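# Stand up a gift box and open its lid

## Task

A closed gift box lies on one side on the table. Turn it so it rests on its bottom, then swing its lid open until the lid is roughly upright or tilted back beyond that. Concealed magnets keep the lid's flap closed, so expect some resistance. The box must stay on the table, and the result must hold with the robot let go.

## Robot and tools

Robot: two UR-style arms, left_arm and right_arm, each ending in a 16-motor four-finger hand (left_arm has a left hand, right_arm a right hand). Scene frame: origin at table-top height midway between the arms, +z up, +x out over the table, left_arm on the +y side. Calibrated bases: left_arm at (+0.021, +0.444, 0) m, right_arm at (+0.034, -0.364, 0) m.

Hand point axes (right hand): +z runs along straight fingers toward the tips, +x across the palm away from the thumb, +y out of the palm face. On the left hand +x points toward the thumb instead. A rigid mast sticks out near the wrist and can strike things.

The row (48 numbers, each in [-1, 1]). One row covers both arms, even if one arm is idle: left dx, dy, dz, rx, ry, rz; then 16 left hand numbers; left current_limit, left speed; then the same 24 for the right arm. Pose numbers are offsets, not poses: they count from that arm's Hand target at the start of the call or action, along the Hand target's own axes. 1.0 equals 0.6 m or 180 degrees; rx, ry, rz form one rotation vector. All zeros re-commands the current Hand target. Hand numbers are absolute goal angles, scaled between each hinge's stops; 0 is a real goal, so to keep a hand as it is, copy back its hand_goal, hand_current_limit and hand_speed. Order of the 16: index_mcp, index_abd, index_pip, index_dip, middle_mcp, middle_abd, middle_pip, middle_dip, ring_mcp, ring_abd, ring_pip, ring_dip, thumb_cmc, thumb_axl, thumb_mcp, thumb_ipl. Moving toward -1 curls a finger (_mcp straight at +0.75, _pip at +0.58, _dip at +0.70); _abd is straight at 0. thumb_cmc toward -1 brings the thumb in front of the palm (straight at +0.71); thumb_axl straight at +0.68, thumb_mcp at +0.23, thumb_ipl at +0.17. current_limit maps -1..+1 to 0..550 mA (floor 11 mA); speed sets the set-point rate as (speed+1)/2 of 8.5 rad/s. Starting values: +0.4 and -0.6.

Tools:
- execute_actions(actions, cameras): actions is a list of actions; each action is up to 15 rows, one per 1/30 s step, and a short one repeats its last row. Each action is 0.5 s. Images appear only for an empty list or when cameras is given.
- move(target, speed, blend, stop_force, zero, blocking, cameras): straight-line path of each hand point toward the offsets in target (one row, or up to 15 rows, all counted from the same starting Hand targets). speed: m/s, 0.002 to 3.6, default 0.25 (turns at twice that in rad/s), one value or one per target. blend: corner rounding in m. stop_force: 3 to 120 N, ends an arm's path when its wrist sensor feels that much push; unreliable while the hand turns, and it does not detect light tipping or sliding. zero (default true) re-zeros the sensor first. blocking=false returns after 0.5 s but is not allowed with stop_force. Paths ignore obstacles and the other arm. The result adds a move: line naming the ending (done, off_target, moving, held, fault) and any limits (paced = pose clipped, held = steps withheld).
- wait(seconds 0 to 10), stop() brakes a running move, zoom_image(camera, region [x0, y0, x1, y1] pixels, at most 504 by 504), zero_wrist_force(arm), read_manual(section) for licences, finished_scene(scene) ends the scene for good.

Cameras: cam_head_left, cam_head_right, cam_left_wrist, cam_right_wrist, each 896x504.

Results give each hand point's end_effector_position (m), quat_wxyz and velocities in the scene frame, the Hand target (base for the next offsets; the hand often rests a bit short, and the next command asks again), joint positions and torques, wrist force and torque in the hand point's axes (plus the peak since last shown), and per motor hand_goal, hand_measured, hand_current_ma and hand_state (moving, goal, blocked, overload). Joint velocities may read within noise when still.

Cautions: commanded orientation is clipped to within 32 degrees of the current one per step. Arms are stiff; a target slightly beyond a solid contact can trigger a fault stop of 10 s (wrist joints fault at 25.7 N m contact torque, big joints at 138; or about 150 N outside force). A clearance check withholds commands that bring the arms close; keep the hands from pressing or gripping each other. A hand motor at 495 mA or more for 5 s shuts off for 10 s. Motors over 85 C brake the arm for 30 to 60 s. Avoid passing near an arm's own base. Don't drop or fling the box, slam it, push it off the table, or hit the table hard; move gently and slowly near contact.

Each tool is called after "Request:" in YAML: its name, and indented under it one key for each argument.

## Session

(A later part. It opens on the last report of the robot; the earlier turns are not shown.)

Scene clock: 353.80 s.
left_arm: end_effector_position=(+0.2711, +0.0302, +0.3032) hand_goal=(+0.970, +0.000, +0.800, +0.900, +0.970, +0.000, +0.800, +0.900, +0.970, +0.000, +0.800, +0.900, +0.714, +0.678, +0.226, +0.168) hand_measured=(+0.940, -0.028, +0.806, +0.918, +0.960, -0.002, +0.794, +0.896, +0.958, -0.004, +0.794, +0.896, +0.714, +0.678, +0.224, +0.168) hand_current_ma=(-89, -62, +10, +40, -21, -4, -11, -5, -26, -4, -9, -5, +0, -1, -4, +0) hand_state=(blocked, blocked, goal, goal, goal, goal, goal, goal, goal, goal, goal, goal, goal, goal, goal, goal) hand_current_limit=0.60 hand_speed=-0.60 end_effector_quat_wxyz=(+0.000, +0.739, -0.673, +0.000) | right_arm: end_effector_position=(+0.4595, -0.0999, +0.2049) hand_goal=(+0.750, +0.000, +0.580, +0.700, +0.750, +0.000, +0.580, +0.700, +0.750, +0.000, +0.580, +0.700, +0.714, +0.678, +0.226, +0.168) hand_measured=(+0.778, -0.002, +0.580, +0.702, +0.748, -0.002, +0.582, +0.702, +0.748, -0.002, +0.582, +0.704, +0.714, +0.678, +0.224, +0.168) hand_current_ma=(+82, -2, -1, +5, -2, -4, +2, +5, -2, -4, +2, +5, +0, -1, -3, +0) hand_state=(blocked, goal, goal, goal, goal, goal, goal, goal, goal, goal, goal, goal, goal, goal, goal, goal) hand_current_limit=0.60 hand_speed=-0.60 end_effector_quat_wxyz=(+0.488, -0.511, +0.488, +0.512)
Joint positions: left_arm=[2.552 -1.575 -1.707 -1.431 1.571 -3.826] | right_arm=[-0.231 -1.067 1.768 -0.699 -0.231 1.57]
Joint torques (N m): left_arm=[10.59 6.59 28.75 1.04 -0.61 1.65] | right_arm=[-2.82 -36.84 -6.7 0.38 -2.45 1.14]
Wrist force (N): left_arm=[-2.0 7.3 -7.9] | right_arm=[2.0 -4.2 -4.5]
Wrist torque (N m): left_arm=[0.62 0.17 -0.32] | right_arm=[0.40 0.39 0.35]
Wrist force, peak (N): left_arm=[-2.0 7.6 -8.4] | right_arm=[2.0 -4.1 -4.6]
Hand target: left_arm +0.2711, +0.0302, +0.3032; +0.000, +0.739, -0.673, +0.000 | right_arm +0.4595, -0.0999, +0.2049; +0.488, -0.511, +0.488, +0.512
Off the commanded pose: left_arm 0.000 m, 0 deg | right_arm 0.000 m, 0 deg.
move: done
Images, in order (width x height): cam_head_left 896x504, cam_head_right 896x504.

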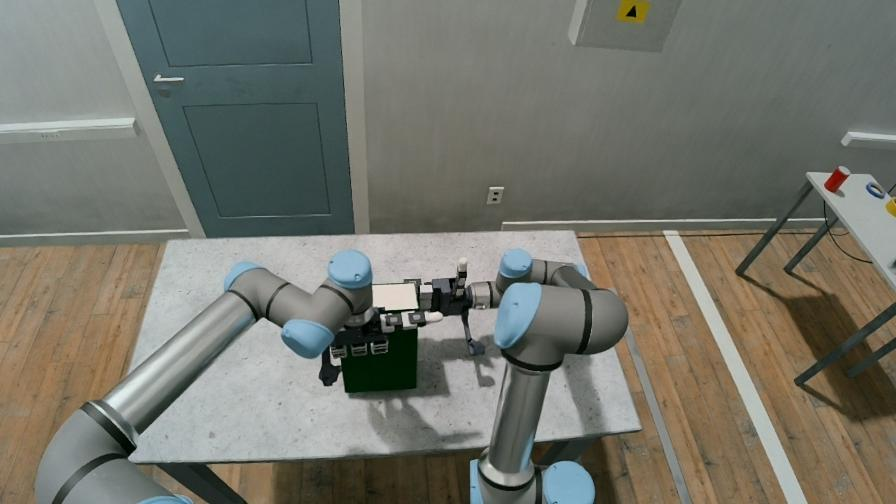

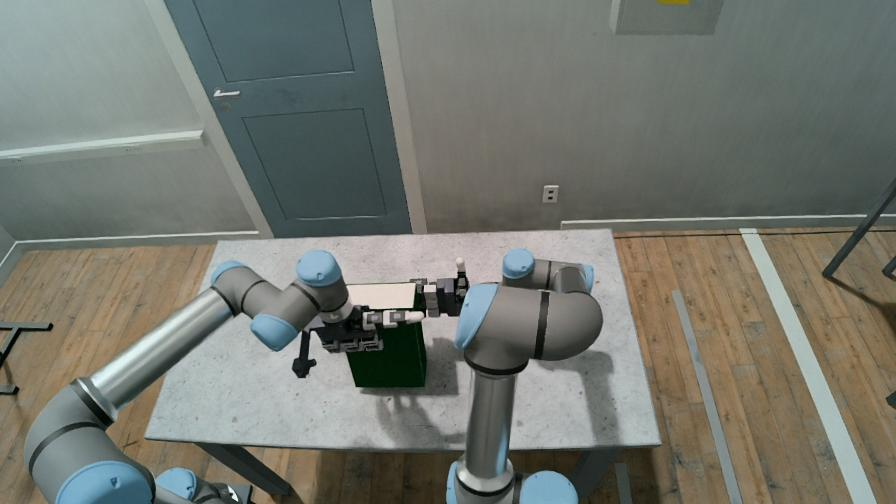

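Request:
zoom_image:
  camera: "cam_head_left"
  region: [300, 240, 460, 400]

Request:
zoom_image:
  camera: "cam_head_right"
  region: [290, 240, 450, 400]

Scaled by 3.150 from the camera's 896x504 image, which has a finer 1280x720 frame.

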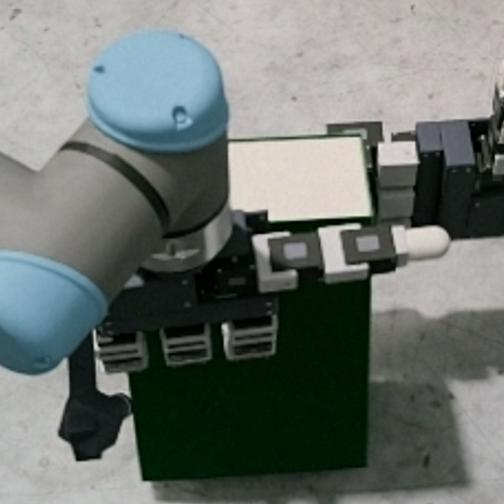

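Scaled by 3.150 from the camera's 896x504 image, which has a finer 1280x720 frame.

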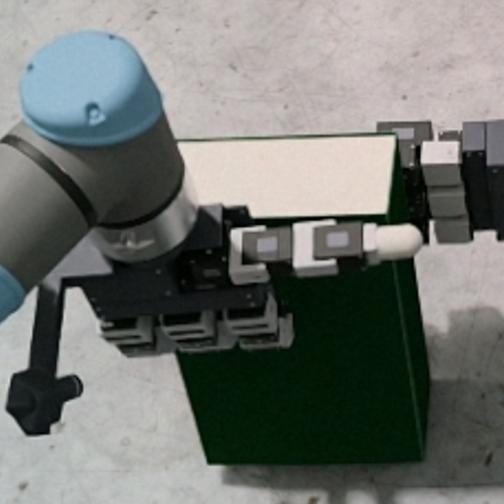

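Request:
move:
  target:
    - [0,-0.09,0,0,0,0,0.97,0,0.8,0.9,0.97,0,0.8,0.9,0.97,0,0.8,0.9,0.714,0.678,0.226,0.168,0.6,-0.6,0.02,-0.035,0,0,0,0.139,0.75,0,0.58,0.7,0.75,0,0.58,0.7,1,0,1,1,0.714,0.678,0.226,0.168,0.75,-0.6]
  speed: 0.05
  cameras: ["cam_head_left","cam_head_right"]

Scene clock: 425.77 s.
left_arm: end_effector_position=(+0.3248, +0.0353, +0.3032) hand_goal=(+0.970, +0.000, +0.800, +0.900, +0.970, +0.000, +0.800, +0.900, +0.970, +0.000, +0.800, +0.900, +0.714, +0.678, +0.226, +0.168) hand_measured=(+0.938, -0.034, +0.830, +0.942, +0.960, -0.002, +0.794, +0.896, +0.958, -0.004, +0.794, +0.896, +0.714, +0.678, +0.224, +0.168) hand_current_ma=(-93, -81, +80, +123, -21, -4, -11, -5, -26, -4, -9, -5, +0, -1, -4, +0) hand_state=(blocked, blocked, blocked, blocked, goal, goal, goal, goal, goal, goal, goal, goal, goal, goal, goal, goal) hand_current_limit=0.60 hand_speed=-0.60 end_effector_quat_wxyz=(+0.000, +0.739, -0.673, +0.000) | right_arm: end_effector_position=(+0.4804, -0.0989, +0.1929) hand_goal=(+0.750, +0.000, +0.580, +0.700, +0.750, +0.000, +0.580, +0.700, +1.000, +0.000, +1.000, +1.000, +0.714, +0.678, +0.226, +0.168) hand_measured=(+0.862, +0.022, +0.612, +0.702, +0.822, +0.024, +0.622, +0.720, +1.000, -0.002, +0.998, +0.996, +0.716, +0.678, +0.224, +0.168) hand_current_ma=(+467, +47, +93, +3, +267, +54, +125, +52, +0, -4, -3, -5, +3, -1, -3, +0) hand_state=(blocked, blocked, blocked, goal, blocked, blocked, blocked, blocked, goal, goal, goal, goal, goal, goal, goal, goal) hand_current_limit=0.75 hand_speed=-0.60 end_effector_quat_wxyz=(+0.366, -0.393, +0.587, +0.605) end_effector_velocity=(+0.000, +0.000, +0.000) end_effector_angular_velocity=(+0.000, +0.004, +0.000)
Joint positions: left_arm=[2.616 -1.655 -1.622 -1.435 1.571 -3.761] | right_arm=[-0.23 -0.986 1.784 -0.796 -0.229 2.005]
Joint velocities: left_arm=[within noise] | right_arm=[-0.001 0 0.001 -0.002 0 0.005]
Joint torques (N m): left_arm=[11.18 6.9 25.75 0.88 -0.22 1.76] | right_arm=[0.21 -37.7 -0.31 -0.45 -6.5 1.63]
Wrist force (N): left_arm=[-2.1 10.8 -13.2] | right_arm=[-3.4 -12.2 -6.4]
Wrist torque (N m): left_arm=[1.15 0.20 -0.27] | right_arm=[1.23 -0.10 -0.02]
Wrist force, peak (N): left_arm=[-2.0 11.8 -15.0] | right_arm=[-3.2 -12.5 -7.0]
Hand target: left_arm +0.3248, +0.0353, +0.3032; +0.000, +0.739, -0.673, +0.000 | right_arm +0.4804, -0.0989, +0.1929; +0.366, -0.393, +0.587, +0.605
Off the commanded pose: left_arm 0.000 m, 0 deg | right_arm 0.000 m, 0 deg.
move: done
Images, in order (width x height): cam_head_left 896x504, cam_head_right 896x504.

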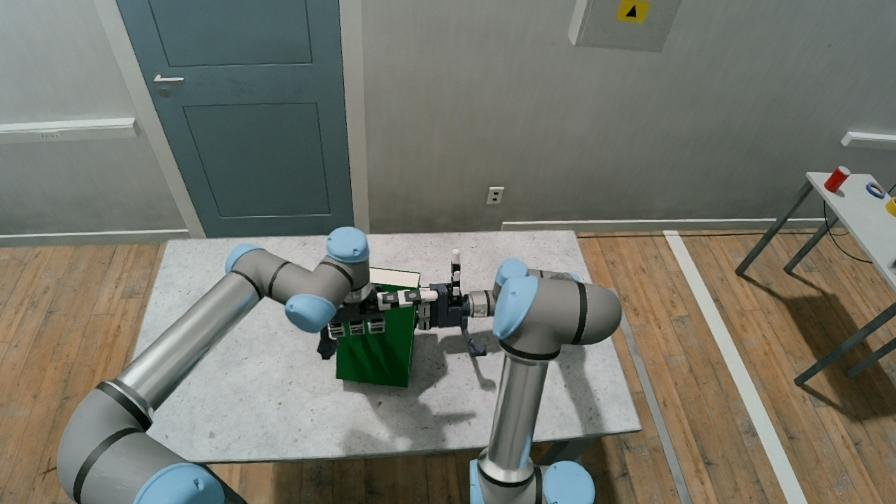

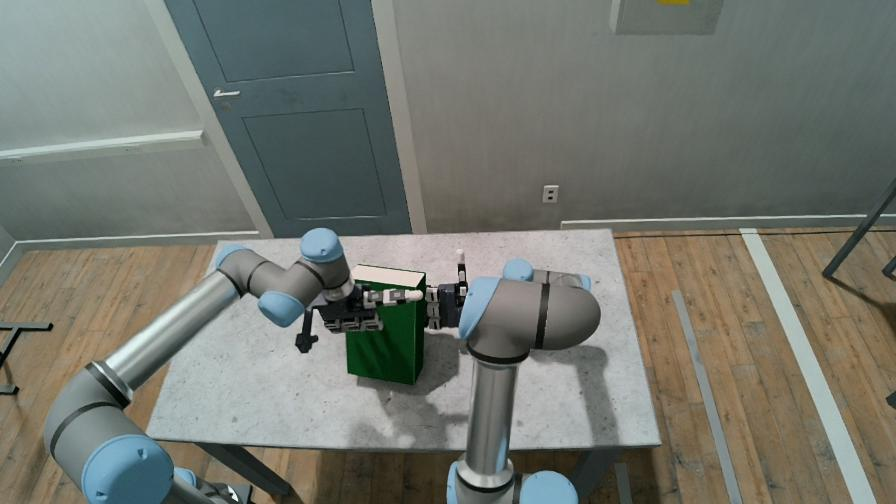

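Request:
move:
  target:
    - [0,-0.05,0,0,0,0,0.97,0,0.8,0.9,0.97,0,0.8,0.9,0.97,0,0.8,0.9,0.714,0.678,0.226,0.168,0.6,-0.6,0,0,-0.004,0,0,0.085,0.75,0,0.58,0.7,0.75,0,0.58,0.7,1,0,1,1,0.714,0.678,0.226,0.168,0.75,-0.6]
  speed: 0.001

speed must be a number from 0.002 to 3.6 (m/s); nothing of the call was run

Request:
move:
  target:
    - [0,-0.03,0,0,0,0,0.97,0,0.8,0.9,0.97,0,0.8,0.9,0.97,0,0.8,0.9,0.714,0.678,0.226,0.168,0.6,-0.6,-0.012,-0.081,0,0,0,0.083,0.75,0,0.58,0.7,0.75,0,0.58,0.7,1,0,1,1,0.714,0.678,0.226,0.168,0.75,-0.6]
  speed: 0.05
  cameras: ["cam_head_left","cam_head_right","cam_right_wrist"]

Scene clock: 446.60 s.
left_arm: end_effector_position=(+0.3427, +0.0369, +0.3032) hand_goal=(+0.970, +0.000, +0.800, +0.900, +0.970, +0.000, +0.800, +0.900, +0.970, +0.000, +0.800, +0.900, +0.714, +0.678, +0.226, +0.168) hand_measured=(+0.968, -0.004, +0.802, +0.902, +0.960, -0.002, +0.794, +0.896, +0.958, -0.004, +0.794, +0.896, +0.714, +0.678, +0.224, +0.168) hand_current_ma=(-3, -5, +1, +3, -21, -4, -11, -5, -26, -4, -9, -5, +0, -1, -4, +0) hand_state=(goal, goal, goal, goal, goal, goal, goal, goal, goal, goal, goal, goal, goal, goal, goal, goal) hand_current_limit=0.60 hand_speed=-0.60 end_effector_quat_wxyz=(+0.000, +0.739, -0.673, +0.000) | right_arm: end_effector_position=(+0.5274, -0.0967, +0.1789) hand_goal=(+0.750, +0.000, +0.580, +0.700, +0.750, +0.000, +0.580, +0.700, +1.000, +0.000, +1.000, +1.000, +0.714, +0.678, +0.226, +0.168) hand_measured=(+0.784, -0.008, +0.596, +0.708, +0.774, -0.004, +0.592, +0.708, +1.000, -0.002, +0.998, +0.996, +0.718, +0.678, +0.224, +0.168) hand_current_ma=(+107, -12, +36, +18, +71, -6, +28, +15, +0, -4, -2, -5, +7, -1, -3, +0) hand_state=(blocked, goal, goal, goal, blocked, goal, goal, goal, goal, goal, goal, goal, goal, goal, goal, goal) hand_current_limit=0.75 hand_speed=-0.60 end_effector_quat_wxyz=(+0.284, -0.314, +0.634, +0.648)
Joint positions: left_arm=[2.636 -1.684 -1.591 -1.438 1.571 -3.742] | right_arm=[-0.217 -0.883 1.695 -0.809 -0.217 2.266]
Joint torques (N m): left_arm=[7.91 17.66 31.41 0.63 -0.2 1.67] | right_arm=[7.98 -28.62 -26.94 -1.13 2.56 2.18]
Wrist force (N): left_arm=[-0.3 0.2 0.1] | right_arm=[0.7 -2.4 -2.8]
Wrist torque (N m): left_arm=[-0.03 0.01 -0.21] | right_arm=[0.32 0.45 0.12]
Wrist force, peak (N): left_arm=[-2.0 11.2 -13.5] | right_arm=[-3.2 -12.4 -6.4]
Hand target: left_arm +0.3428, +0.0369, +0.3032; +0.000, +0.739, -0.673, +0.000 | right_arm +0.5275, -0.0967, +0.1789; +0.284, -0.314, +0.634, +0.648
Off the commanded pose: left_arm 0.000 m, 0 deg | right_arm 0.000 m, 0 deg.
move: done
Images, in order (width x height): cam_head_left 896x504, cam_head_right 896x504, cam_right_wrist 896x504.

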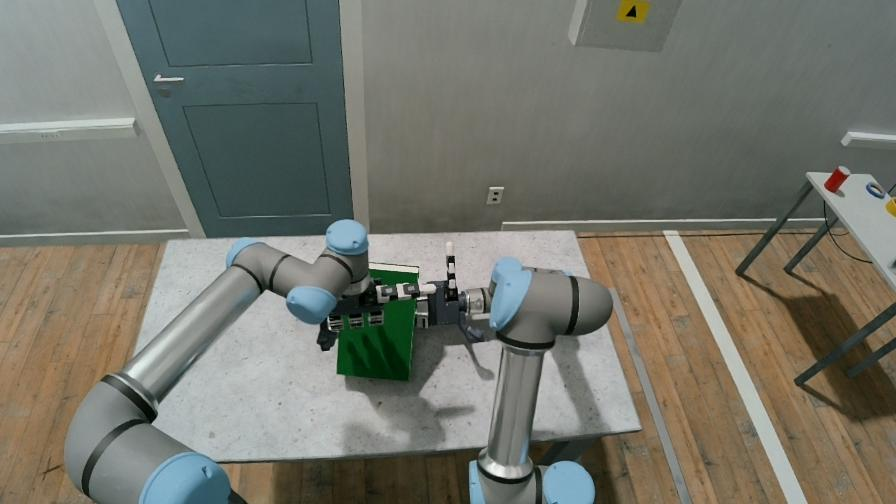

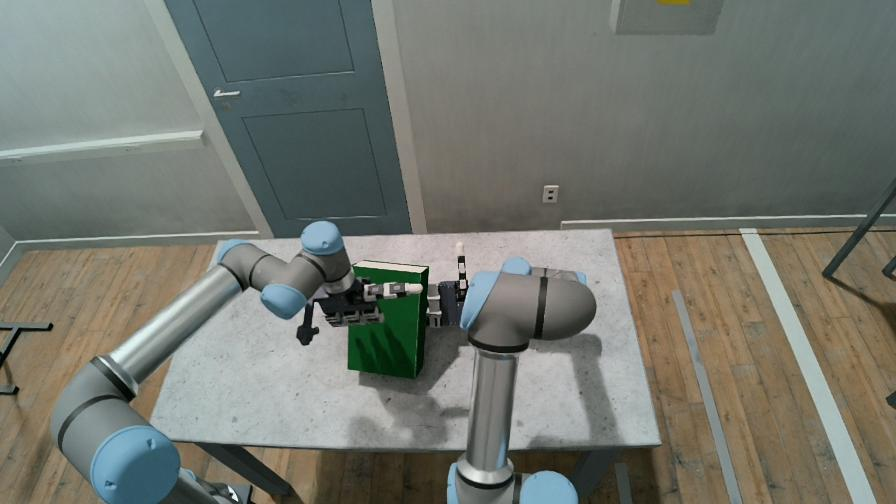

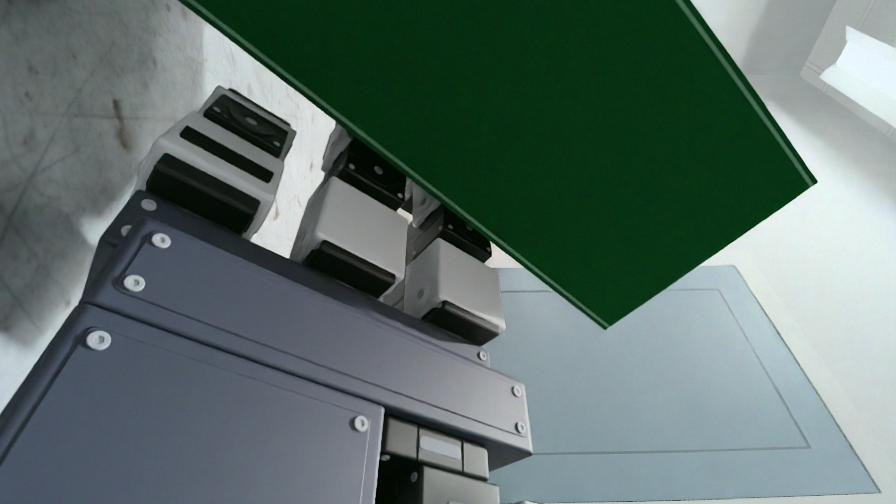

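Request:
move:
  target:
    - [0,0.05,0,0,0,0,0.97,0,0.8,0.9,0.97,0,0.8,0.9,0.97,0,0.8,0.9,0.714,0.678,0.226,0.168,0.6,-0.6,-0.06,-0.121,0,0,0,0.278,0.75,0,0.58,0.7,0.75,0,0.58,0.7,1,0,1,1,0.714,0.678,0.226,0.168,0.75,-0.6]
    - [0,0.05,0,0,0,0,0.97,0,0.8,0.9,0.97,0,0.8,0.9,0.97,0,0.8,0.9,0.714,0.678,0.226,0.168,0.6,-0.6,-0.111,-0.259,0,0,0,0.278,0.75,0,0.58,0.7,0.75,0,0.58,0.7,1,0,1,1,0.714,0.678,0.226,0.168,0.75,-0.6]
  speed: 0.05
  blend: 0.02
  cameras: ["cam_head_left","cam_head_right","cam_right_wrist"]

Scene clock: 476.50 s.
left_arm: end_effector_position=(+0.3129, +0.0341, +0.3032) hand_goal=(+0.970, +0.000, +0.800, +0.900, +0.970, +0.000, +0.800, +0.900, +0.970, +0.000, +0.800, +0.900, +0.714, +0.678, +0.226, +0.168) hand_measured=(+0.968, -0.004, +0.800, +0.902, +0.960, -0.002, +0.794, +0.896, +0.958, -0.004, +0.794, +0.896, +0.714, +0.678, +0.224, +0.168) hand_current_ma=(-3, -5, +1, +3, -21, -4, -11, -5, -26, -4, -9, -5, +0, -1, -4, +0) hand_state=(goal, goal, goal, goal, goal, goal, goal, goal, goal, goal, goal, goal, goal, goal, goal, goal) hand_current_limit=0.60 hand_speed=-0.60 end_effector_quat_wxyz=(+0.000, +0.739, -0.673, +0.000) | right_arm: end_effector_position=(+0.6647, -0.0904, +0.1388) hand_goal=(+0.750, +0.000, +0.580, +0.700, +0.750, +0.000, +0.580, +0.700, +1.000, +0.000, +1.000, +1.000, +0.714, +0.678, +0.226, +0.168) hand_measured=(+0.772, -0.004, +0.586, +0.704, +0.792, -0.010, +0.602, +0.710, +0.840, -0.062, +0.934, +0.964, +0.722, +0.678, +0.224, +0.168) hand_current_ma=(+63, -4, +13, +7, +138, -17, +57, +23, -481, -173, -223, -104, +16, -1, -3, +0) hand_state=(blocked, goal, goal, goal, blocked, goal, blocked, goal, blocked, blocked, blocked, blocked, goal, goal, goal, goal) hand_current_limit=0.75 hand_speed=-0.60 end_effector_quat_wxyz=(-0.016, -0.016, +0.707, +0.707)
Joint positions: left_arm=[2.603 -1.637 -1.642 -1.433 1.571 -3.775] | right_arm=[-0.194 -0.686 1.474 -0.787 -0.194 3.141]
Joint torques (N m): left_arm=[-5.74 40.35 10.29 4.84 -0.33 -1.06] | right_arm=[5.66 -33.09 -27.84 0.88 4.1 -2.31]
Wrist force (N): left_arm=[-0.8 0.4 -0.1] | right_arm=[2.9 4.6 -2.7]
Wrist torque (N m): left_arm=[0.00 0.08 -0.10] | right_arm=[-0.06 0.84 1.05]
Wrist force, peak (N): left_arm=[-1.0 0.5 0.1] | right_arm=[-5.8 1.6 -3.5]
Hand target: left_arm +0.3129, +0.0341, +0.3032; +0.000, +0.739, -0.673, +0.000 | right_arm +0.6647, -0.0904, +0.1388; -0.016, -0.016, +0.707, +0.707 (not the last commanded pose)
Off the commanded pose: left_arm 0.000 m, 0 deg | right_arm 0.026 m, 0 deg.
move: off_target (right_arm; path cut at 10 s); path passed 1 of 2 targets
Images, in order (width x height): cam_head_left 896x504, cam_head_right 896x504, cam_right_wrist 896x504.

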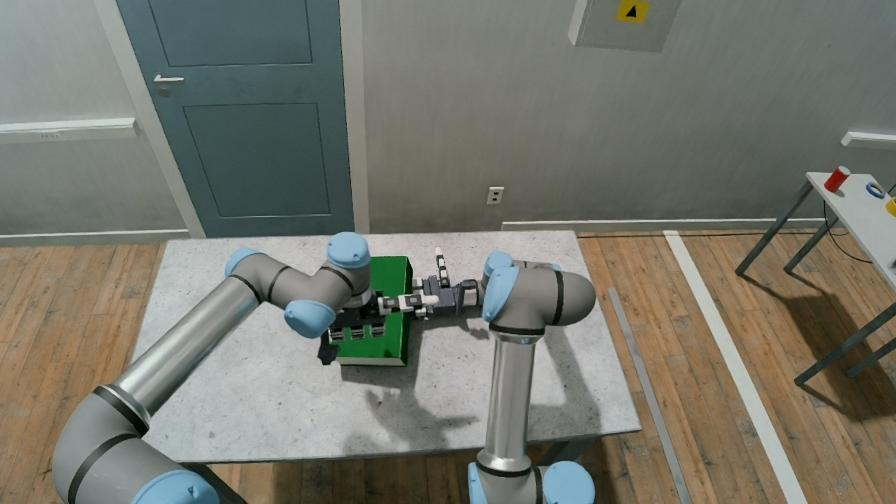

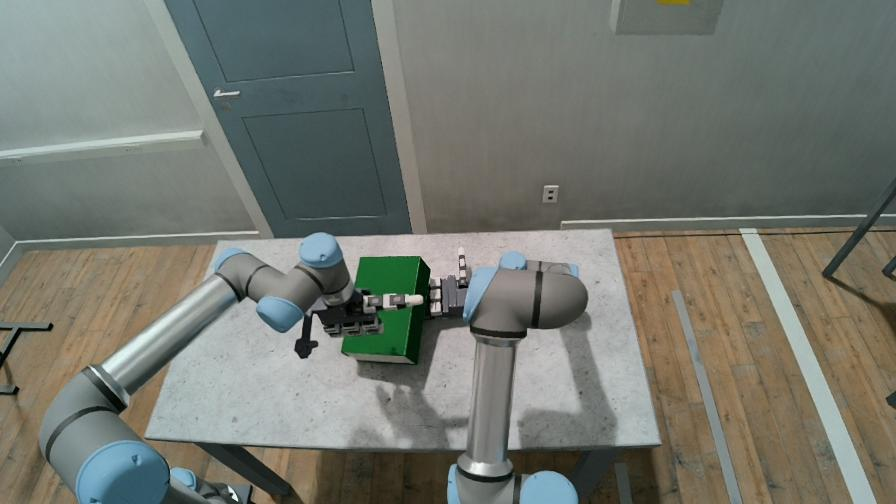

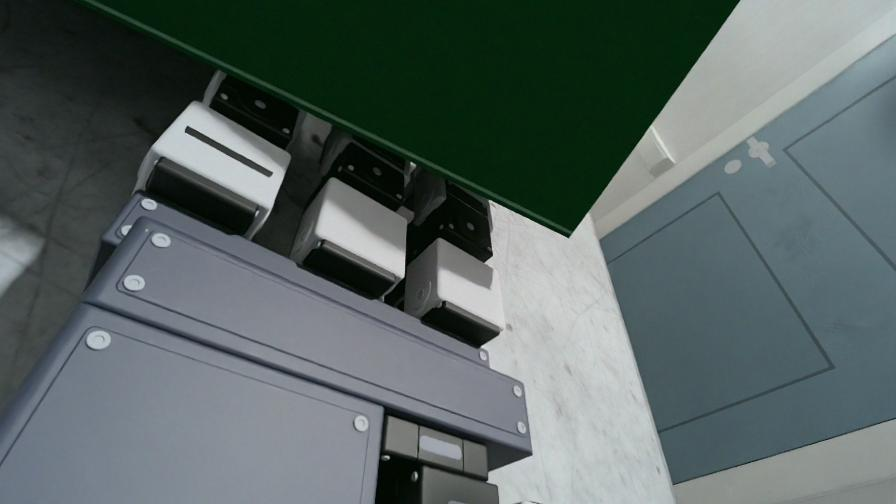

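Request:
move:
  target:
    - [0,0.08,-0.15,0,0,0,0.97,0,0.8,0.9,0.97,0,0.8,0.9,0.97,0,0.8,0.9,0.714,0.678,0.226,0.168,0.6,-0.6,-0.033,-0.016,0,0,0,0,0.75,0,0.58,0.7,0.75,0,0.58,0.7,0.8,0,0.85,0.9,0.714,0.678,0.226,0.168,0.75,-0.9]
  speed: 0.06

Request:
move:
  target:
    - [0,0,0,0,0,0,0.97,0,0.8,0.9,0.97,0,0.8,0.9,0.97,0,0.8,0.9,0.714,0.678,0.226,0.168,0.6,-0.6,0,0,0,0,0,0,0.97,0,0.58,0.7,0.97,0,0.58,0.7,0.9,0,0.6,0.7,0.714,0.678,0.226,0.168,0.5,-0.95]
  cameras: ["cam_right_wrist"]

Scene clock: 489.63 s.
left_arm: end_effector_position=(+0.2651, +0.0297, +0.3931) hand_goal=(+0.970, +0.000, +0.800, +0.900, +0.970, +0.000, +0.800, +0.900, +0.970, +0.000, +0.800, +0.900, +0.714, +0.678, +0.226, +0.168) hand_measured=(+0.968, -0.004, +0.800, +0.902, +0.960, -0.002, +0.794, +0.896, +0.958, -0.004, +0.794, +0.896, +0.714, +0.678, +0.224, +0.168) hand_current_ma=(-3, -5, +1, +3, -21, -4, -11, -5, -26, -4, -9, -5, +0, -1, -4, +0) hand_state=(goal, goal, goal, goal, goal, goal, goal, goal, goal, goal, goal, goal, goal, goal, goal, goal) hand_current_limit=0.60 hand_speed=-0.60 end_effector_quat_wxyz=(+0.000, +0.739, -0.673, +0.000) | right_arm: end_effector_position=(+0.6845, -0.0894, +0.1292) hand_goal=(+0.750, +0.000, +0.580, +0.700, +0.750, +0.000, +0.580, +0.700, +0.800, +0.000, +0.850, +0.900, +0.714, +0.678, +0.226, +0.168) hand_measured=(+0.772, -0.004, +0.586, +0.704, +0.792, -0.010, +0.602, +0.712, +0.816, -0.002, +0.850, +0.900, +0.722, +0.678, +0.224, +0.168) hand_current_ma=(+63, -4, +13, +7, +139, -17, +59, +26, +41, -4, -1, +0, +16, -1, -3, +0) hand_state=(blocked, goal, goal, goal, blocked, goal, blocked, goal, goal, goal, goal, goal, goal, goal, goal, goal) hand_current_limit=0.75 hand_speed=-0.90 end_effector_quat_wxyz=(-0.016, -0.016, +0.707, +0.707)
Joint positions: left_arm=[2.544 -1.561 -1.49 -1.661 1.571 -3.833] | right_arm=[-0.188 -0.635 1.398 -0.761 -0.188 3.14]
Joint torques (N m): left_arm=[-6.82 39.16 32.03 0.39 1.49 -1.2] | right_arm=[6.88 -37.68 -28.13 2.19 2.86 -1.61]
Wrist force (N): left_arm=[-0.5 0.4 -0.3] | right_arm=[-0.5 -3.6 -1.7]
Wrist torque (N m): left_arm=[0.02 0.06 -0.07] | right_arm=[0.39 0.42 0.08]
Wrist force, peak (N): left_arm=[-1.0 0.4 -0.2] | right_arm=[3.2 4.9 -2.8]
Hand target: left_arm +0.2651, +0.0297, +0.3932; +0.000, +0.739, -0.673, +0.000 | right_arm +0.6845, -0.0894, +0.1292; -0.016, -0.016, +0.707, +0.707
Off the commanded pose: left_arm 0.000 m, 0 deg | right_arm 0.000 m, 0 deg.
move: done

Scene clock: 491.23 s.
left_arm: end_effector_position=(+0.2651, +0.0297, +0.3932) hand_goal=(+0.970, +0.000, +0.800, +0.900, +0.970, +0.000, +0.800, +0.900, +0.970, +0.000, +0.800, +0.900, +0.714, +0.678, +0.226, +0.168) hand_measured=(+0.968, -0.004, +0.800, +0.902, +0.960, -0.002, +0.794, +0.896, +0.958, -0.004, +0.794, +0.896, +0.714, +0.678, +0.224, +0.168) hand_current_ma=(-3, -5, +1, +3, -21, -4, -11, -5, -26, -4, -9, -5, +0, -1, -4, +0) hand_state=(goal, goal, goal, goal, goal, goal, goal, goal, goal, goal, goal, goal, goal, goal, goal, goal) hand_current_limit=0.60 hand_speed=-0.60 end_effector_quat_wxyz=(+0.000, +0.739, -0.673, +0.000) | right_arm: end_effector_position=(+0.6845, -0.0894, +0.1292) hand_goal=(+0.970, +0.000, +0.580, +0.700, +0.970, +0.000, +0.580, +0.700, +0.900, +0.000, +0.600, +0.700, +0.714, +0.678, +0.226, +0.168) hand_measured=(+0.942, +0.002, +0.590, +0.704, +0.940, -0.004, +0.592, +0.706, +0.922, -0.002, +0.620, +0.704, +0.722, +0.678, +0.224, +0.168) hand_current_ma=(-86, +2, +21, +7, -94, -6, +28, +13, +65, -2, +48, +7, +16, -1, -3, +0) hand_state=(blocked, goal, goal, goal, blocked, goal, goal, goal, blocked, goal, goal, goal, goal, goal, goal, goal) hand_current_limit=0.50 hand_speed=-0.95 end_effector_quat_wxyz=(-0.016, -0.016, +0.707, +0.707)
Joint positions: left_arm=[2.544 -1.561 -1.49 -1.661 1.571 -3.834] | right_arm=[-0.188 -0.635 1.398 -0.76 -0.188 3.14]
Joint torques (N m): left_arm=[-6.38 36.72 31.66 0.68 1.89 -1.21] | right_arm=[5.66 -38.76 -25.53 1.9 0.39 -1.6]
Wrist force (N): left_arm=[-0.2 0.6 -0.2] | right_arm=[-1.1 3.5 -0.7]
Wrist torque (N m): left_arm=[0.03 0.03 -0.04] | right_arm=[0.17 0.36 0.03]
Wrist force, peak (N): left_arm=[-0.5 0.7 -0.2] | right_arm=[-1.3 -4.0 -1.5]
Hand target: left_arm +0.2651, +0.0297, +0.3932; +0.000, +0.739, -0.673, +0.000 | right_arm +0.6845, -0.0894, +0.1292; -0.016, -0.016, +0.707, +0.707
Off the commanded pose: left_arm 0.000 m, 0 deg | right_arm 0.000 m, 0 deg.
move: done
Images, in order (width x height): cam_right_wrist 896x504.

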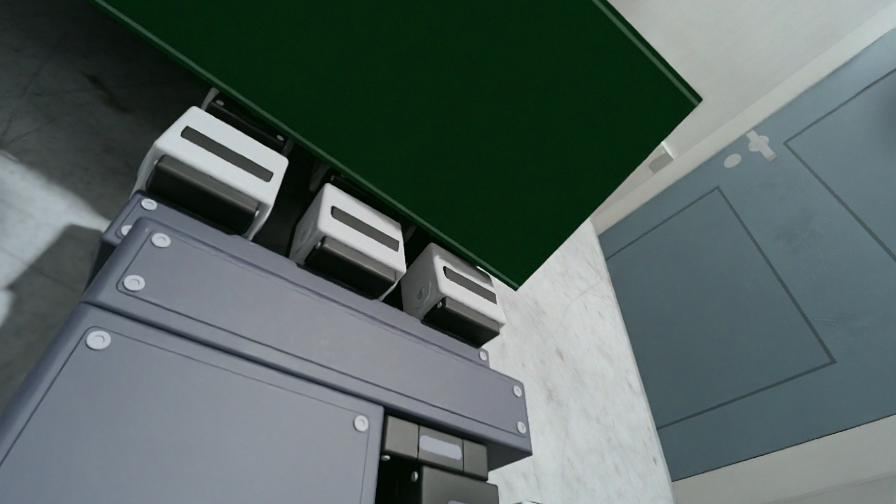

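Request:
move:
  target:
    - [0,0,0,0,0,0,0.97,0,0.8,0.9,0.97,0,0.8,0.9,0.97,0,0.8,0.9,0.714,0.678,0.226,0.168,0.6,-0.6,0,0,-0.3,0,0,0,0.97,0,0.58,0.7,0.97,0,0.58,0.7,0.9,0,0.6,0.7,0.714,0.678,0.226,0.168,0.5,-0.95]
  speed: 0.04
  cameras: ["cam_head_left","cam_head_right","cam_right_wrist"]

Request:
zoom_image:
  camera: "cam_head_left"
  region: [300, 230, 500, 400]

Scene clock: 506.70 s.
left_arm: end_effector_position=(+0.2651, +0.0297, +0.3932) hand_goal=(+0.970, +0.000, +0.800, +0.900, +0.970, +0.000, +0.800, +0.900, +0.970, +0.000, +0.800, +0.900, +0.714, +0.678, +0.226, +0.168) hand_measured=(+0.968, -0.004, +0.800, +0.902, +0.960, -0.002, +0.794, +0.896, +0.958, -0.004, +0.794, +0.896, +0.714, +0.678, +0.224, +0.168) hand_current_ma=(-3, -5, +1, +3, -21, -4, -11, -5, -26, -4, -9, -5, +0, -1, -4, +0) hand_state=(goal, goal, goal, goal, goal, goal, goal, goal, goal, goal, goal, goal, goal, goal, goal, goal) hand_current_limit=0.60 hand_speed=-0.60 end_effector_quat_wxyz=(+0.000, +0.739, -0.673, +0.000) | right_arm: end_effector_position=(+0.6928, -0.2690, +0.1291) hand_goal=(+0.970, +0.000, +0.580, +0.700, +0.970, +0.000, +0.580, +0.700, +0.900, +0.000, +0.600, +0.700, +0.714, +0.678, +0.226, +0.168) hand_measured=(+0.940, +0.000, +0.590, +0.704, +0.938, -0.002, +0.588, +0.704, +0.922, -0.002, +0.608, +0.704, +0.722, +0.678, +0.224, +0.168) hand_current_ma=(-90, -1, +23, +6, -97, -4, +15, +7, +59, -2, +14, +7, +16, -1, -3, +0) hand_state=(blocked, goal, goal, goal, blocked, goal, goal, goal, blocked, goal, goal, goal, goal, goal, goal, goal) hand_current_limit=0.50 hand_speed=-0.95 end_effector_quat_wxyz=(-0.016, -0.016, +0.707, +0.707)
Joint positions: left_arm=[2.544 -1.561 -1.49 -1.661 1.571 -3.834] | right_arm=[-0.457 -0.597 1.315 -0.716 -0.456 3.141]
Joint torques (N m): left_arm=[-5.81 36.65 30.91 0.75 1.78 -1.14] | right_arm=[-7.58 -34.16 -26.39 1.92 -2.75 -0.85]
Wrist force (N): left_arm=[-0.4 0.5 -0.4] | right_arm=[-1.1 7.8 0.5]
Wrist torque (N m): left_arm=[0.04 0.04 -0.06] | right_arm=[-0.12 0.39 -0.05]
Wrist force, peak (N): left_arm=[-0.7 0.6 -0.3] | right_arm=[-1.0 7.9 0.9]
Hand target: left_arm +0.2651, +0.0297, +0.3932; +0.000, +0.739, -0.673, +0.000 | right_arm +0.6928, -0.2692, +0.1291; -0.016, -0.016, +0.707, +0.707
Off the commanded pose: left_arm 0.000 m, 0 deg | right_arm 0.000 m, 0 deg.
move: done
Images, in order (width x height): cam_head_left 896x504, cam_head_right 896x504, cam_right_wrist 896x504.

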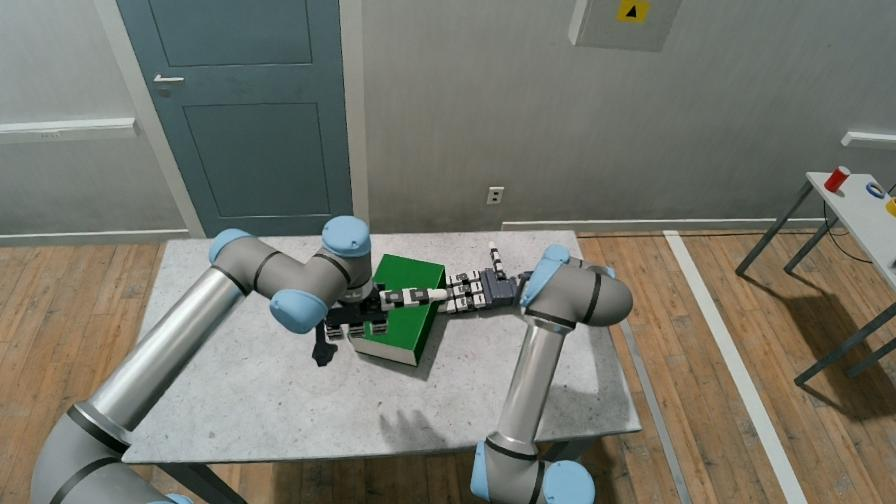

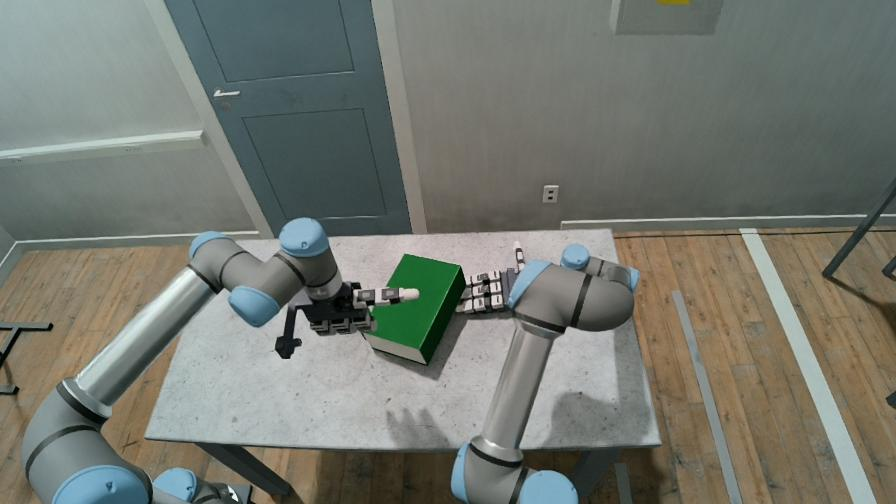

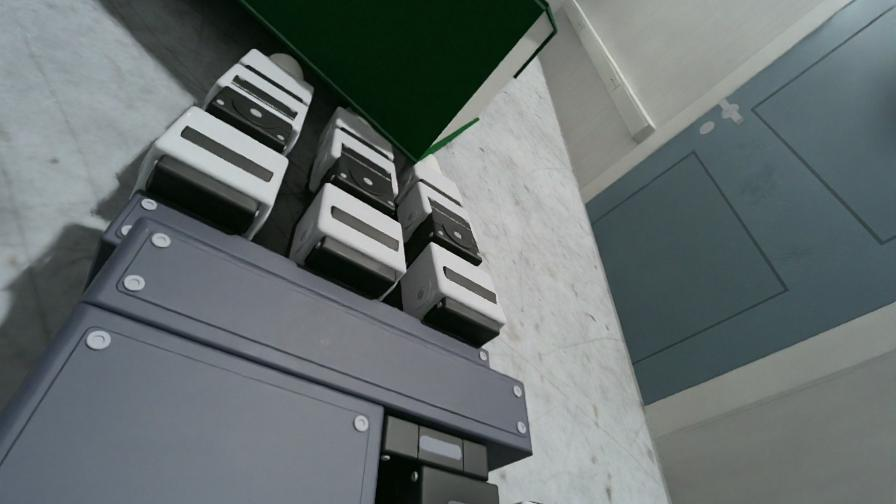

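Scaled by 2.520 from the camera's 896x504 image, which has a finer 1280x720 frame.

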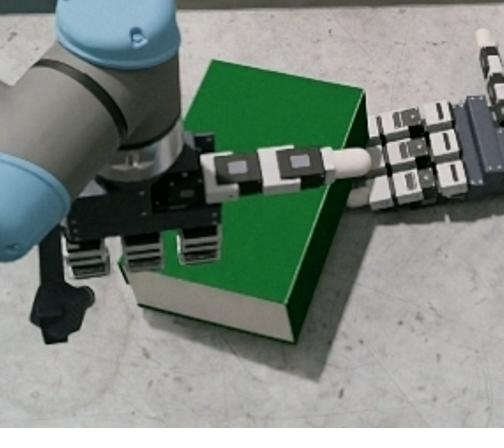

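Request:
move:
  target:
    - [0.0,0.0,-0.1,0,0,0,0.97,0,0.8,0.9,0.97,0,0.8,0.9,0.97,0,0.8,0.9,0.714,0.678,0.226,0.168,0.6,-0.6,0,0,-0.1,0,0,0,0.97,0,0.58,0.7,0.97,0,0.58,0.7,0.9,0,0.6,0.7,0.714,0.678,0.226,0.168,0.5,-0.95]
    - [-0.45,-0.15,-0.1,0,0,0,0.97,0,0.8,0.9,0.97,0,0.8,0.9,0.97,0,0.8,0.9,0.714,0.678,0.226,0.168,0.6,-0.6,0,0.1,-0.15,0,0,0,0.97,0,0.58,0.7,0.97,0,0.58,0.7,0.9,0,0.6,0.7,0.714,0.678,0.226,0.168,0.5,-0.95]
  speed: 0.15
  blend: 0.02
  cameras: ["cam_head_left","cam_head_right","cam_right_wrist"]

Request:
zoom_image:
  camera: "cam_head_left"
  region: [320, 230, 480, 390]

Scene clock: 521.07 s.
left_arm: end_effector_position=(+0.3296, +0.3068, +0.4532) hand_goal=(+0.970, +0.000, +0.800, +0.900, +0.970, +0.000, +0.800, +0.900, +0.970, +0.000, +0.800, +0.900, +0.714, +0.678, +0.226, +0.168) hand_measured=(+0.968, -0.004, +0.800, +0.902, +0.960, -0.002, +0.794, +0.896, +0.958, -0.004, +0.794, +0.896, +0.714, +0.678, +0.224, +0.168) hand_current_ma=(-3, -4, +1, +3, -21, -3, -11, -5, -26, -4, -9, -5, +0, -1, -5, +0) hand_state=(goal, goal, goal, goal, goal, goal, goal, goal, goal, goal, goal, goal, goal, goal, goal, goal) hand_current_limit=0.60 hand_speed=-0.60 end_effector_quat_wxyz=(+0.000, +0.739, -0.673, +0.000) | right_arm: end_effector_position=(+0.6970, -0.3592, +0.1891) hand_goal=(+0.970, +0.000, +0.580, +0.700, +0.970, +0.000, +0.580, +0.700, +0.900, +0.000, +0.600, +0.700, +0.714, +0.678, +0.226, +0.168) hand_measured=(+0.978, +0.000, +0.586, +0.704, +0.990, -0.002, +0.588, +0.704, +0.920, -0.002, +0.606, +0.704, +0.722, +0.678, +0.224, +0.168) hand_current_ma=(+15, -1, +13, +6, +56, -4, +15, +7, +57, -2, +14, +7, +16, -1, -3, +0) hand_state=(goal, goal, goal, goal, blocked, goal, goal, goal, blocked, goal, goal, goal, goal, goal, goal, goal) hand_current_limit=0.50 hand_speed=-0.95 end_effector_quat_wxyz=(-0.016, -0.016, +0.707, +0.707)
Joint positions: left_arm=[3.21 -1.347 -1.522 -1.844 1.571 -3.167] | right_arm=[-0.576 -0.629 1.19 -0.561 -0.575 3.141]
Joint torques (N m): left_arm=[6.31 27.98 9.14 0.69 -1.92 1.84] | right_arm=[-6.07 -61.78 -29.42 2.92 -2.86 -1.85]
Wrist force (N): left_arm=[-0.5 0.2 -0.4] | right_arm=[-1.2 -1.2 -1.4]
Wrist torque (N m): left_arm=[0.00 0.01 -0.21] | right_arm=[0.24 0.37 0.07]
Wrist force, peak (N): left_arm=[-1.5 -0.3 -0.3] | right_arm=[-1.0 8.8 1.5]
Hand target: left_arm +0.3296, +0.3069, +0.4532; +0.000, +0.739, -0.673, +0.000 | right_arm +0.6970, -0.3592, +0.1891; -0.016, -0.016, +0.707, +0.707
Off the commanded pose: left_arm 0.000 m, 0 deg | right_arm 0.000 m, 0 deg.
move: done
Images, in order (width x height): cam_head_left 896x504, cam_head_right 896x504, cam_right_wrist 896x504.

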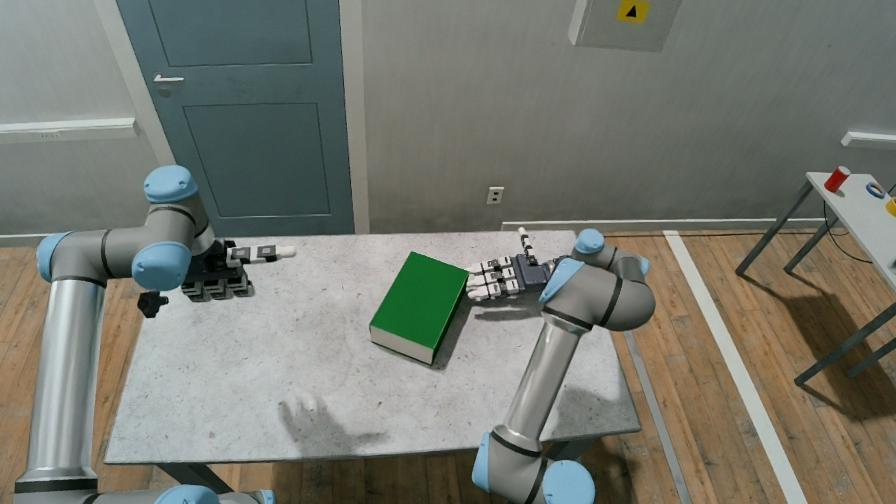

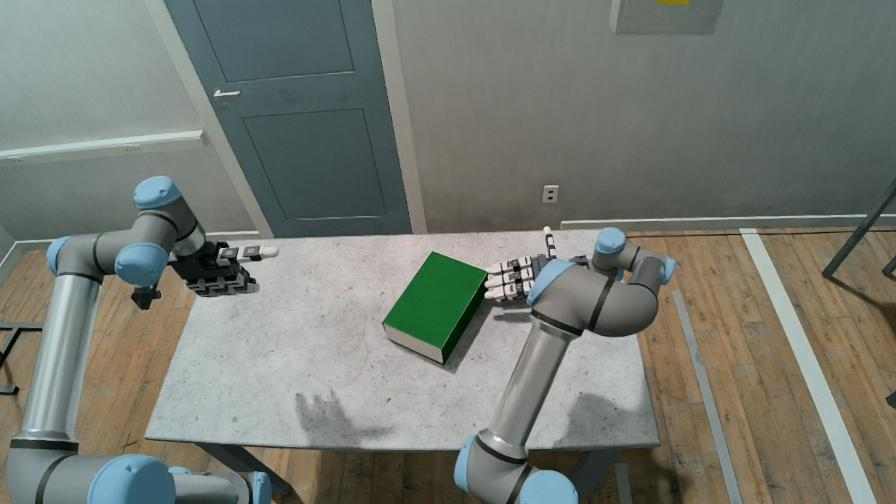

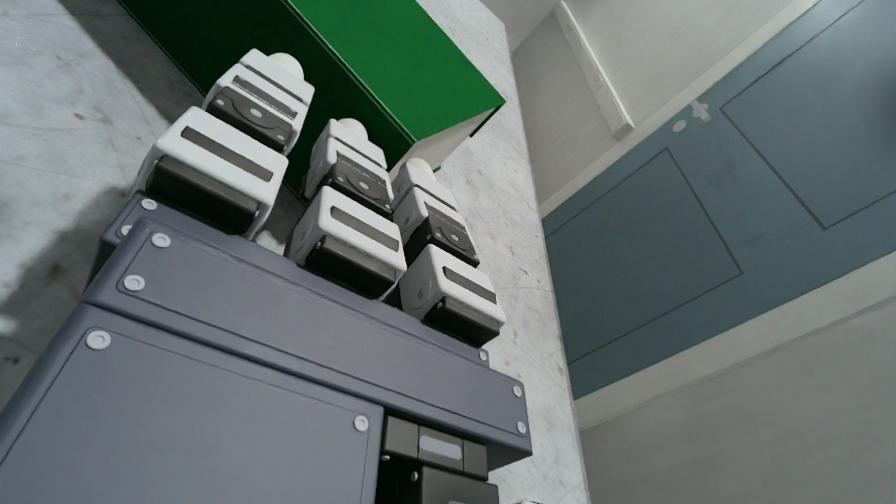

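Scaled by 3.150 from the camera's 896x504 image, which has a finer 1280x720 frame.

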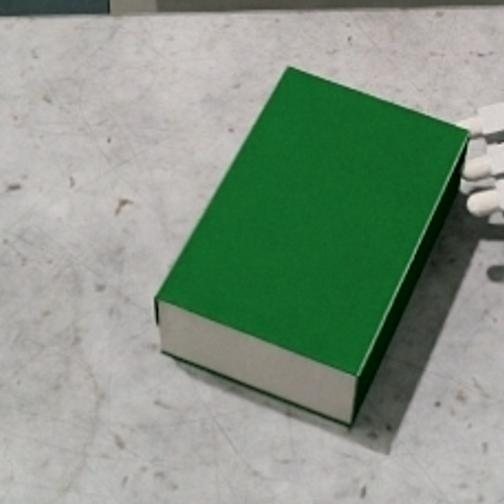

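Request:
move:
  target:
    - [0,0,0,0,0,0,0.97,0,0.8,0.9,0.97,0,0.8,0.9,0.97,0,0.8,0.9,0.714,0.678,0.226,0.168,0.6,-0.6,0.165,0.185,-0.059,0,0,-0.502,0.97,0,0.8,0.9,0.97,0,0.8,0.9,0.97,0,0.8,0.9,0.714,0.678,0.226,0.168,0.6,-0.7]
  speed: 0.3

Request:
move:
  target:
    - [0,0,0,0,0,0,0.97,0,0.8,0.9,0.97,0,0.8,0.9,0.97,0,0.8,0.9,0.714,0.678,0.226,0.168,0.6,-0.6,0.083,0.297,0.08,-0.385,0.385,-0.385,0.97,0,0.8,0.9,0.97,0,0.8,0.9,0.97,0,0.8,0.9,0.714,0.678,0.226,0.168,0.6,-0.6]
  speed: 0.3

Request:
move:
  target:
    - [0,0,0,0,0,0,0.97,0,0.8,0.9,0.97,0,0.8,0.9,0.97,0,0.8,0.9,0.714,0.678,0.226,0.168,0.6,-0.6,0,0,0.178,0,0,0,0.97,0,0.8,0.9,0.97,0,0.8,0.9,0.97,0,0.8,0.9,0.714,0.678,0.226,0.168,0.6,-0.6]
  speed: 0.15
  cameras: ["cam_head_left","cam_head_right"]

Scene clock: 616.87 s.
left_arm: end_effector_position=(+0.3296, +0.3069, +0.4532) hand_goal=(+0.970, +0.000, +0.800, +0.900, +0.970, +0.000, +0.800, +0.900, +0.970, +0.000, +0.800, +0.900, +0.714, +0.678, +0.226, +0.168) hand_measured=(+0.968, -0.004, +0.800, +0.902, +0.960, -0.002, +0.794, +0.896, +0.958, -0.004, +0.794, +0.896, +0.714, +0.678, +0.224, +0.168) hand_current_ma=(-3, -4, +1, +3, -21, -3, -11, -5, -26, -4, -9, -5, +0, -1, -5, +0) hand_state=(goal, goal, goal, goal, goal, goal, goal, goal, goal, goal, goal, goal, goal, goal, goal, goal) hand_current_limit=0.60 hand_speed=-0.60 end_effector_quat_wxyz=(+0.000, +0.739, -0.673, +0.000) | right_arm: end_effector_position=(+0.5998, -0.3991, +0.3001) hand_goal=(+0.970, +0.000, +0.800, +0.900, +0.970, +0.000, +0.800, +0.900, +0.970, +0.000, +0.800, +0.900, +0.714, +0.678, +0.226, +0.168) hand_measured=(+0.972, -0.002, +0.800, +0.898, +0.972, -0.002, +0.800, +0.898, +0.972, -0.002, +0.800, +0.898, +0.718, +0.678, +0.224, +0.168) hand_current_ma=(+5, -1, -1, -4, +4, -4, -1, -4, +4, -2, -1, -5, +6, -1, -3, +0) hand_state=(goal, goal, goal, goal, goal, goal, goal, goal, goal, goal, goal, goal, goal, goal, goal, goal) hand_current_limit=0.60 hand_speed=-0.70 end_effector_quat_wxyz=(+0.490, -0.513, +0.487, +0.510)
Joint positions: left_arm=[3.211 -1.347 -1.522 -1.844 1.571 -3.167] | right_arm=[-0.611 -0.744 0.93 -0.186 -0.611 1.565]
Joint torques (N m): left_arm=[6.98 27.01 10.11 0.68 -1.8 1.75] | right_arm=[-6.73 -37.99 -33.02 2.97 -2.88 -1.83]
Wrist force (N): left_arm=[-0.4 0.1 -0.4] | right_arm=[0.9 -0.8 -2.6]
Wrist torque (N m): left_arm=[-0.01 0.00 -0.20] | right_arm=[0.16 0.36 0.43]
Wrist force, peak (N): left_arm=[-0.8 0.2 -0.5] | right_arm=[1.3 -1.1 -2.5]
Hand target: left_arm +0.3296, +0.3069, +0.4532; +0.000, +0.739, -0.673, +0.000 | right_arm +0.5998, -0.3992, +0.3001; +0.490, -0.513, +0.487, +0.510
Off the commanded pose: left_arm 0.000 m, 0 deg | right_arm 0.000 m, 0 deg.
move: done

Scene clock: 621.13 s.
left_arm: end_effector_position=(+0.3296, +0.3069, +0.4532) hand_goal=(+0.970, +0.000, +0.800, +0.900, +0.970, +0.000, +0.800, +0.900, +0.970, +0.000, +0.800, +0.900, +0.714, +0.678, +0.226, +0.168) hand_measured=(+0.968, -0.004, +0.800, +0.902, +0.960, -0.002, +0.794, +0.896, +0.958, -0.004, +0.794, +0.896, +0.714, +0.678, +0.224, +0.168) hand_current_ma=(-3, -4, +1, +3, -21, -3, -11, -5, -26, -4, -9, -5, +0, -1, -5, +0) hand_state=(goal, goal, goal, goal, goal, goal, goal, goal, goal, goal, goal, goal, goal, goal, goal, goal) hand_current_limit=0.60 hand_speed=-0.60 end_effector_quat_wxyz=(+0.000, +0.739, -0.673, +0.000) | right_arm: end_effector_position=(+0.4199, -0.3594, +0.2493) hand_goal=(+0.970, +0.000, +0.800, +0.900, +0.970, +0.000, +0.800, +0.900, +0.970, +0.000, +0.800, +0.900, +0.714, +0.678, +0.226, +0.168) hand_measured=(+0.966, -0.002, +0.800, +0.898, +0.966, -0.002, +0.800, +0.898, +0.966, -0.002, +0.800, +0.898, +0.714, +0.678, +0.224, +0.168) hand_current_ma=(-8, -2, -1, -4, -7, -4, -1, -4, -7, -2, -1, -5, +0, -1, -4, +0) hand_state=(goal, goal, goal, goal, goal, goal, goal, goal, goal, goal, goal, goal, goal, goal, goal, goal) hand_current_limit=0.60 hand_speed=-0.60 end_effector_quat_wxyz=(+0.000, +1.000, +0.023, +0.003)
Joint positions: left_arm=[3.211 -1.347 -1.522 -1.844 1.571 -3.167] | right_arm=[-0.155 -1.78 2.037 -1.834 -1.57 1.416]
Joint torques (N m): left_arm=[6.47 26.43 9.92 0.57 -1.84 1.81] | right_arm=[7.16 -23.77 -13.21 -4.02 -2.66 -1.81]
Wrist force (N): left_arm=[-0.5 0.2 -0.4] | right_arm=[0.6 -1.1 0.1]
Wrist torque (N m): left_arm=[0.00 0.01 -0.21] | right_arm=[-0.20 -0.07 0.21]
Wrist force, peak (N): left_arm=[-0.9 0.1 -0.5] | right_arm=[1.4 -0.8 -2.9]
Hand target: left_arm +0.3296, +0.3069, +0.4532; +0.000, +0.739, -0.673, +0.000 | right_arm +0.4199, -0.3594, +0.2493; +0.000, +1.000, +0.023, +0.003
Off the commanded pose: left_arm 0.000 m, 0 deg | right_arm 0.000 m, 0 deg.
move: done

Scene clock: 622.57 s.
left_arm: end_effector_position=(+0.3296, +0.3069, +0.4532) hand_goal=(+0.970, +0.000, +0.800, +0.900, +0.970, +0.000, +0.800, +0.900, +0.970, +0.000, +0.800, +0.900, +0.714, +0.678, +0.226, +0.168) hand_measured=(+0.968, -0.004, +0.800, +0.902, +0.960, -0.002, +0.794, +0.896, +0.958, -0.004, +0.794, +0.896, +0.714, +0.678, +0.224, +0.168) hand_current_ma=(-3, -4, +1, +3, -21, -3, -11, -5, -26, -4, -9, -5, +0, -1, -5, +0) hand_state=(goal, goal, goal, goal, goal, goal, goal, goal, goal, goal, goal, goal, goal, goal, goal, goal) hand_current_limit=0.60 hand_speed=-0.60 end_effector_quat_wxyz=(+0.000, +0.739, -0.673, +0.000) | right_arm: end_effector_position=(+0.4205, -0.3594, +0.1426) hand_goal=(+0.970, +0.000, +0.800, +0.900, +0.970, +0.000, +0.800, +0.900, +0.970, +0.000, +0.800, +0.900, +0.714, +0.678, +0.226, +0.168) hand_measured=(+0.966, -0.002, +0.800, +0.898, +0.966, -0.002, +0.800, +0.898, +0.966, -0.002, +0.800, +0.898, +0.714, +0.678, +0.224, +0.168) hand_current_ma=(-8, -2, -1, -4, -7, -4, -1, -4, -7, -2, -1, -5, +0, -1, -4, +0) hand_state=(goal, goal, goal, goal, goal, goal, goal, goal, goal, goal, goal, goal, goal, goal, goal, goal) hand_current_limit=0.60 hand_speed=-0.60 end_effector_quat_wxyz=(+0.000, +1.000, +0.023, +0.003)
Joint positions: left_arm=[3.211 -1.347 -1.522 -1.844 1.571 -3.167] | right_arm=[-0.155 -1.658 2.236 -2.155 -1.57 1.416]
Joint torques (N m): left_arm=[7.75 27.23 9.33 0.62 -1.65 1.63] | right_arm=[7.28 -3.65 -12.34 -3.8 -2.76 2.23]
Wrist force (N): left_arm=[-0.5 0.2 -0.7] | right_arm=[0.5 -0.9 0.1]
Wrist torque (N m): left_arm=[0.02 0.01 -0.21] | right_arm=[-0.18 -0.04 0.16]
Wrist force, peak (N): left_arm=[-0.8 0.2 -0.5] | right_arm=[0.9 -1.3 0.0]
Hand target: left_arm +0.3296, +0.3069, +0.4532; +0.000, +0.739, -0.673, +0.000 | right_arm +0.4205, -0.3594, +0.1425; +0.000, +1.000, +0.023, +0.003
Off the commanded pose: left_arm 0.000 m, 0 deg | right_arm 0.000 m, 0 deg.
move: done
Images, in order (width x height): cam_head_left 896x504, cam_head_right 896x504.

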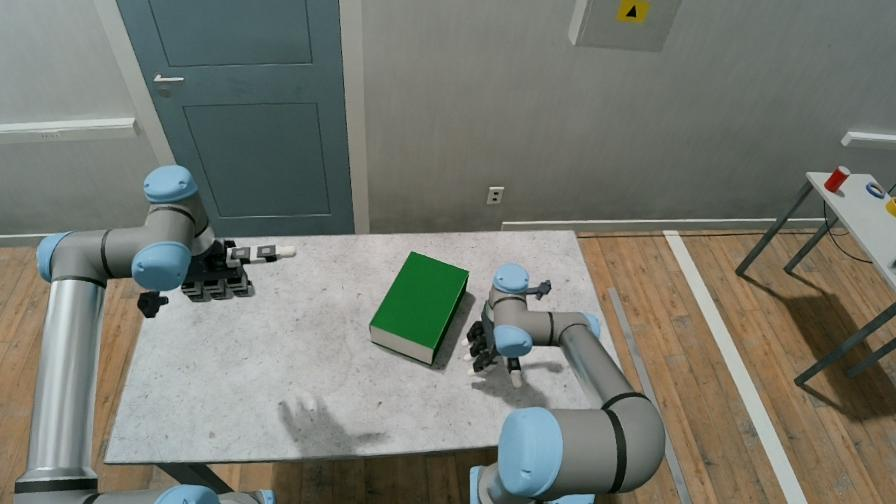

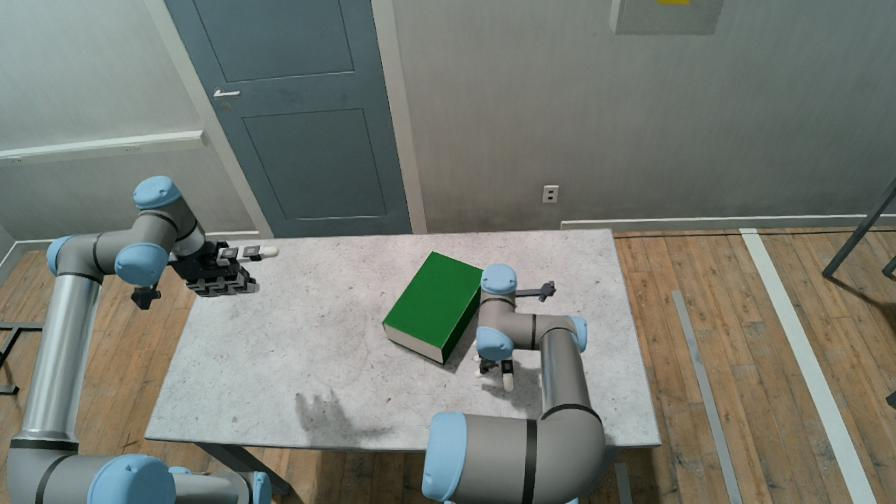

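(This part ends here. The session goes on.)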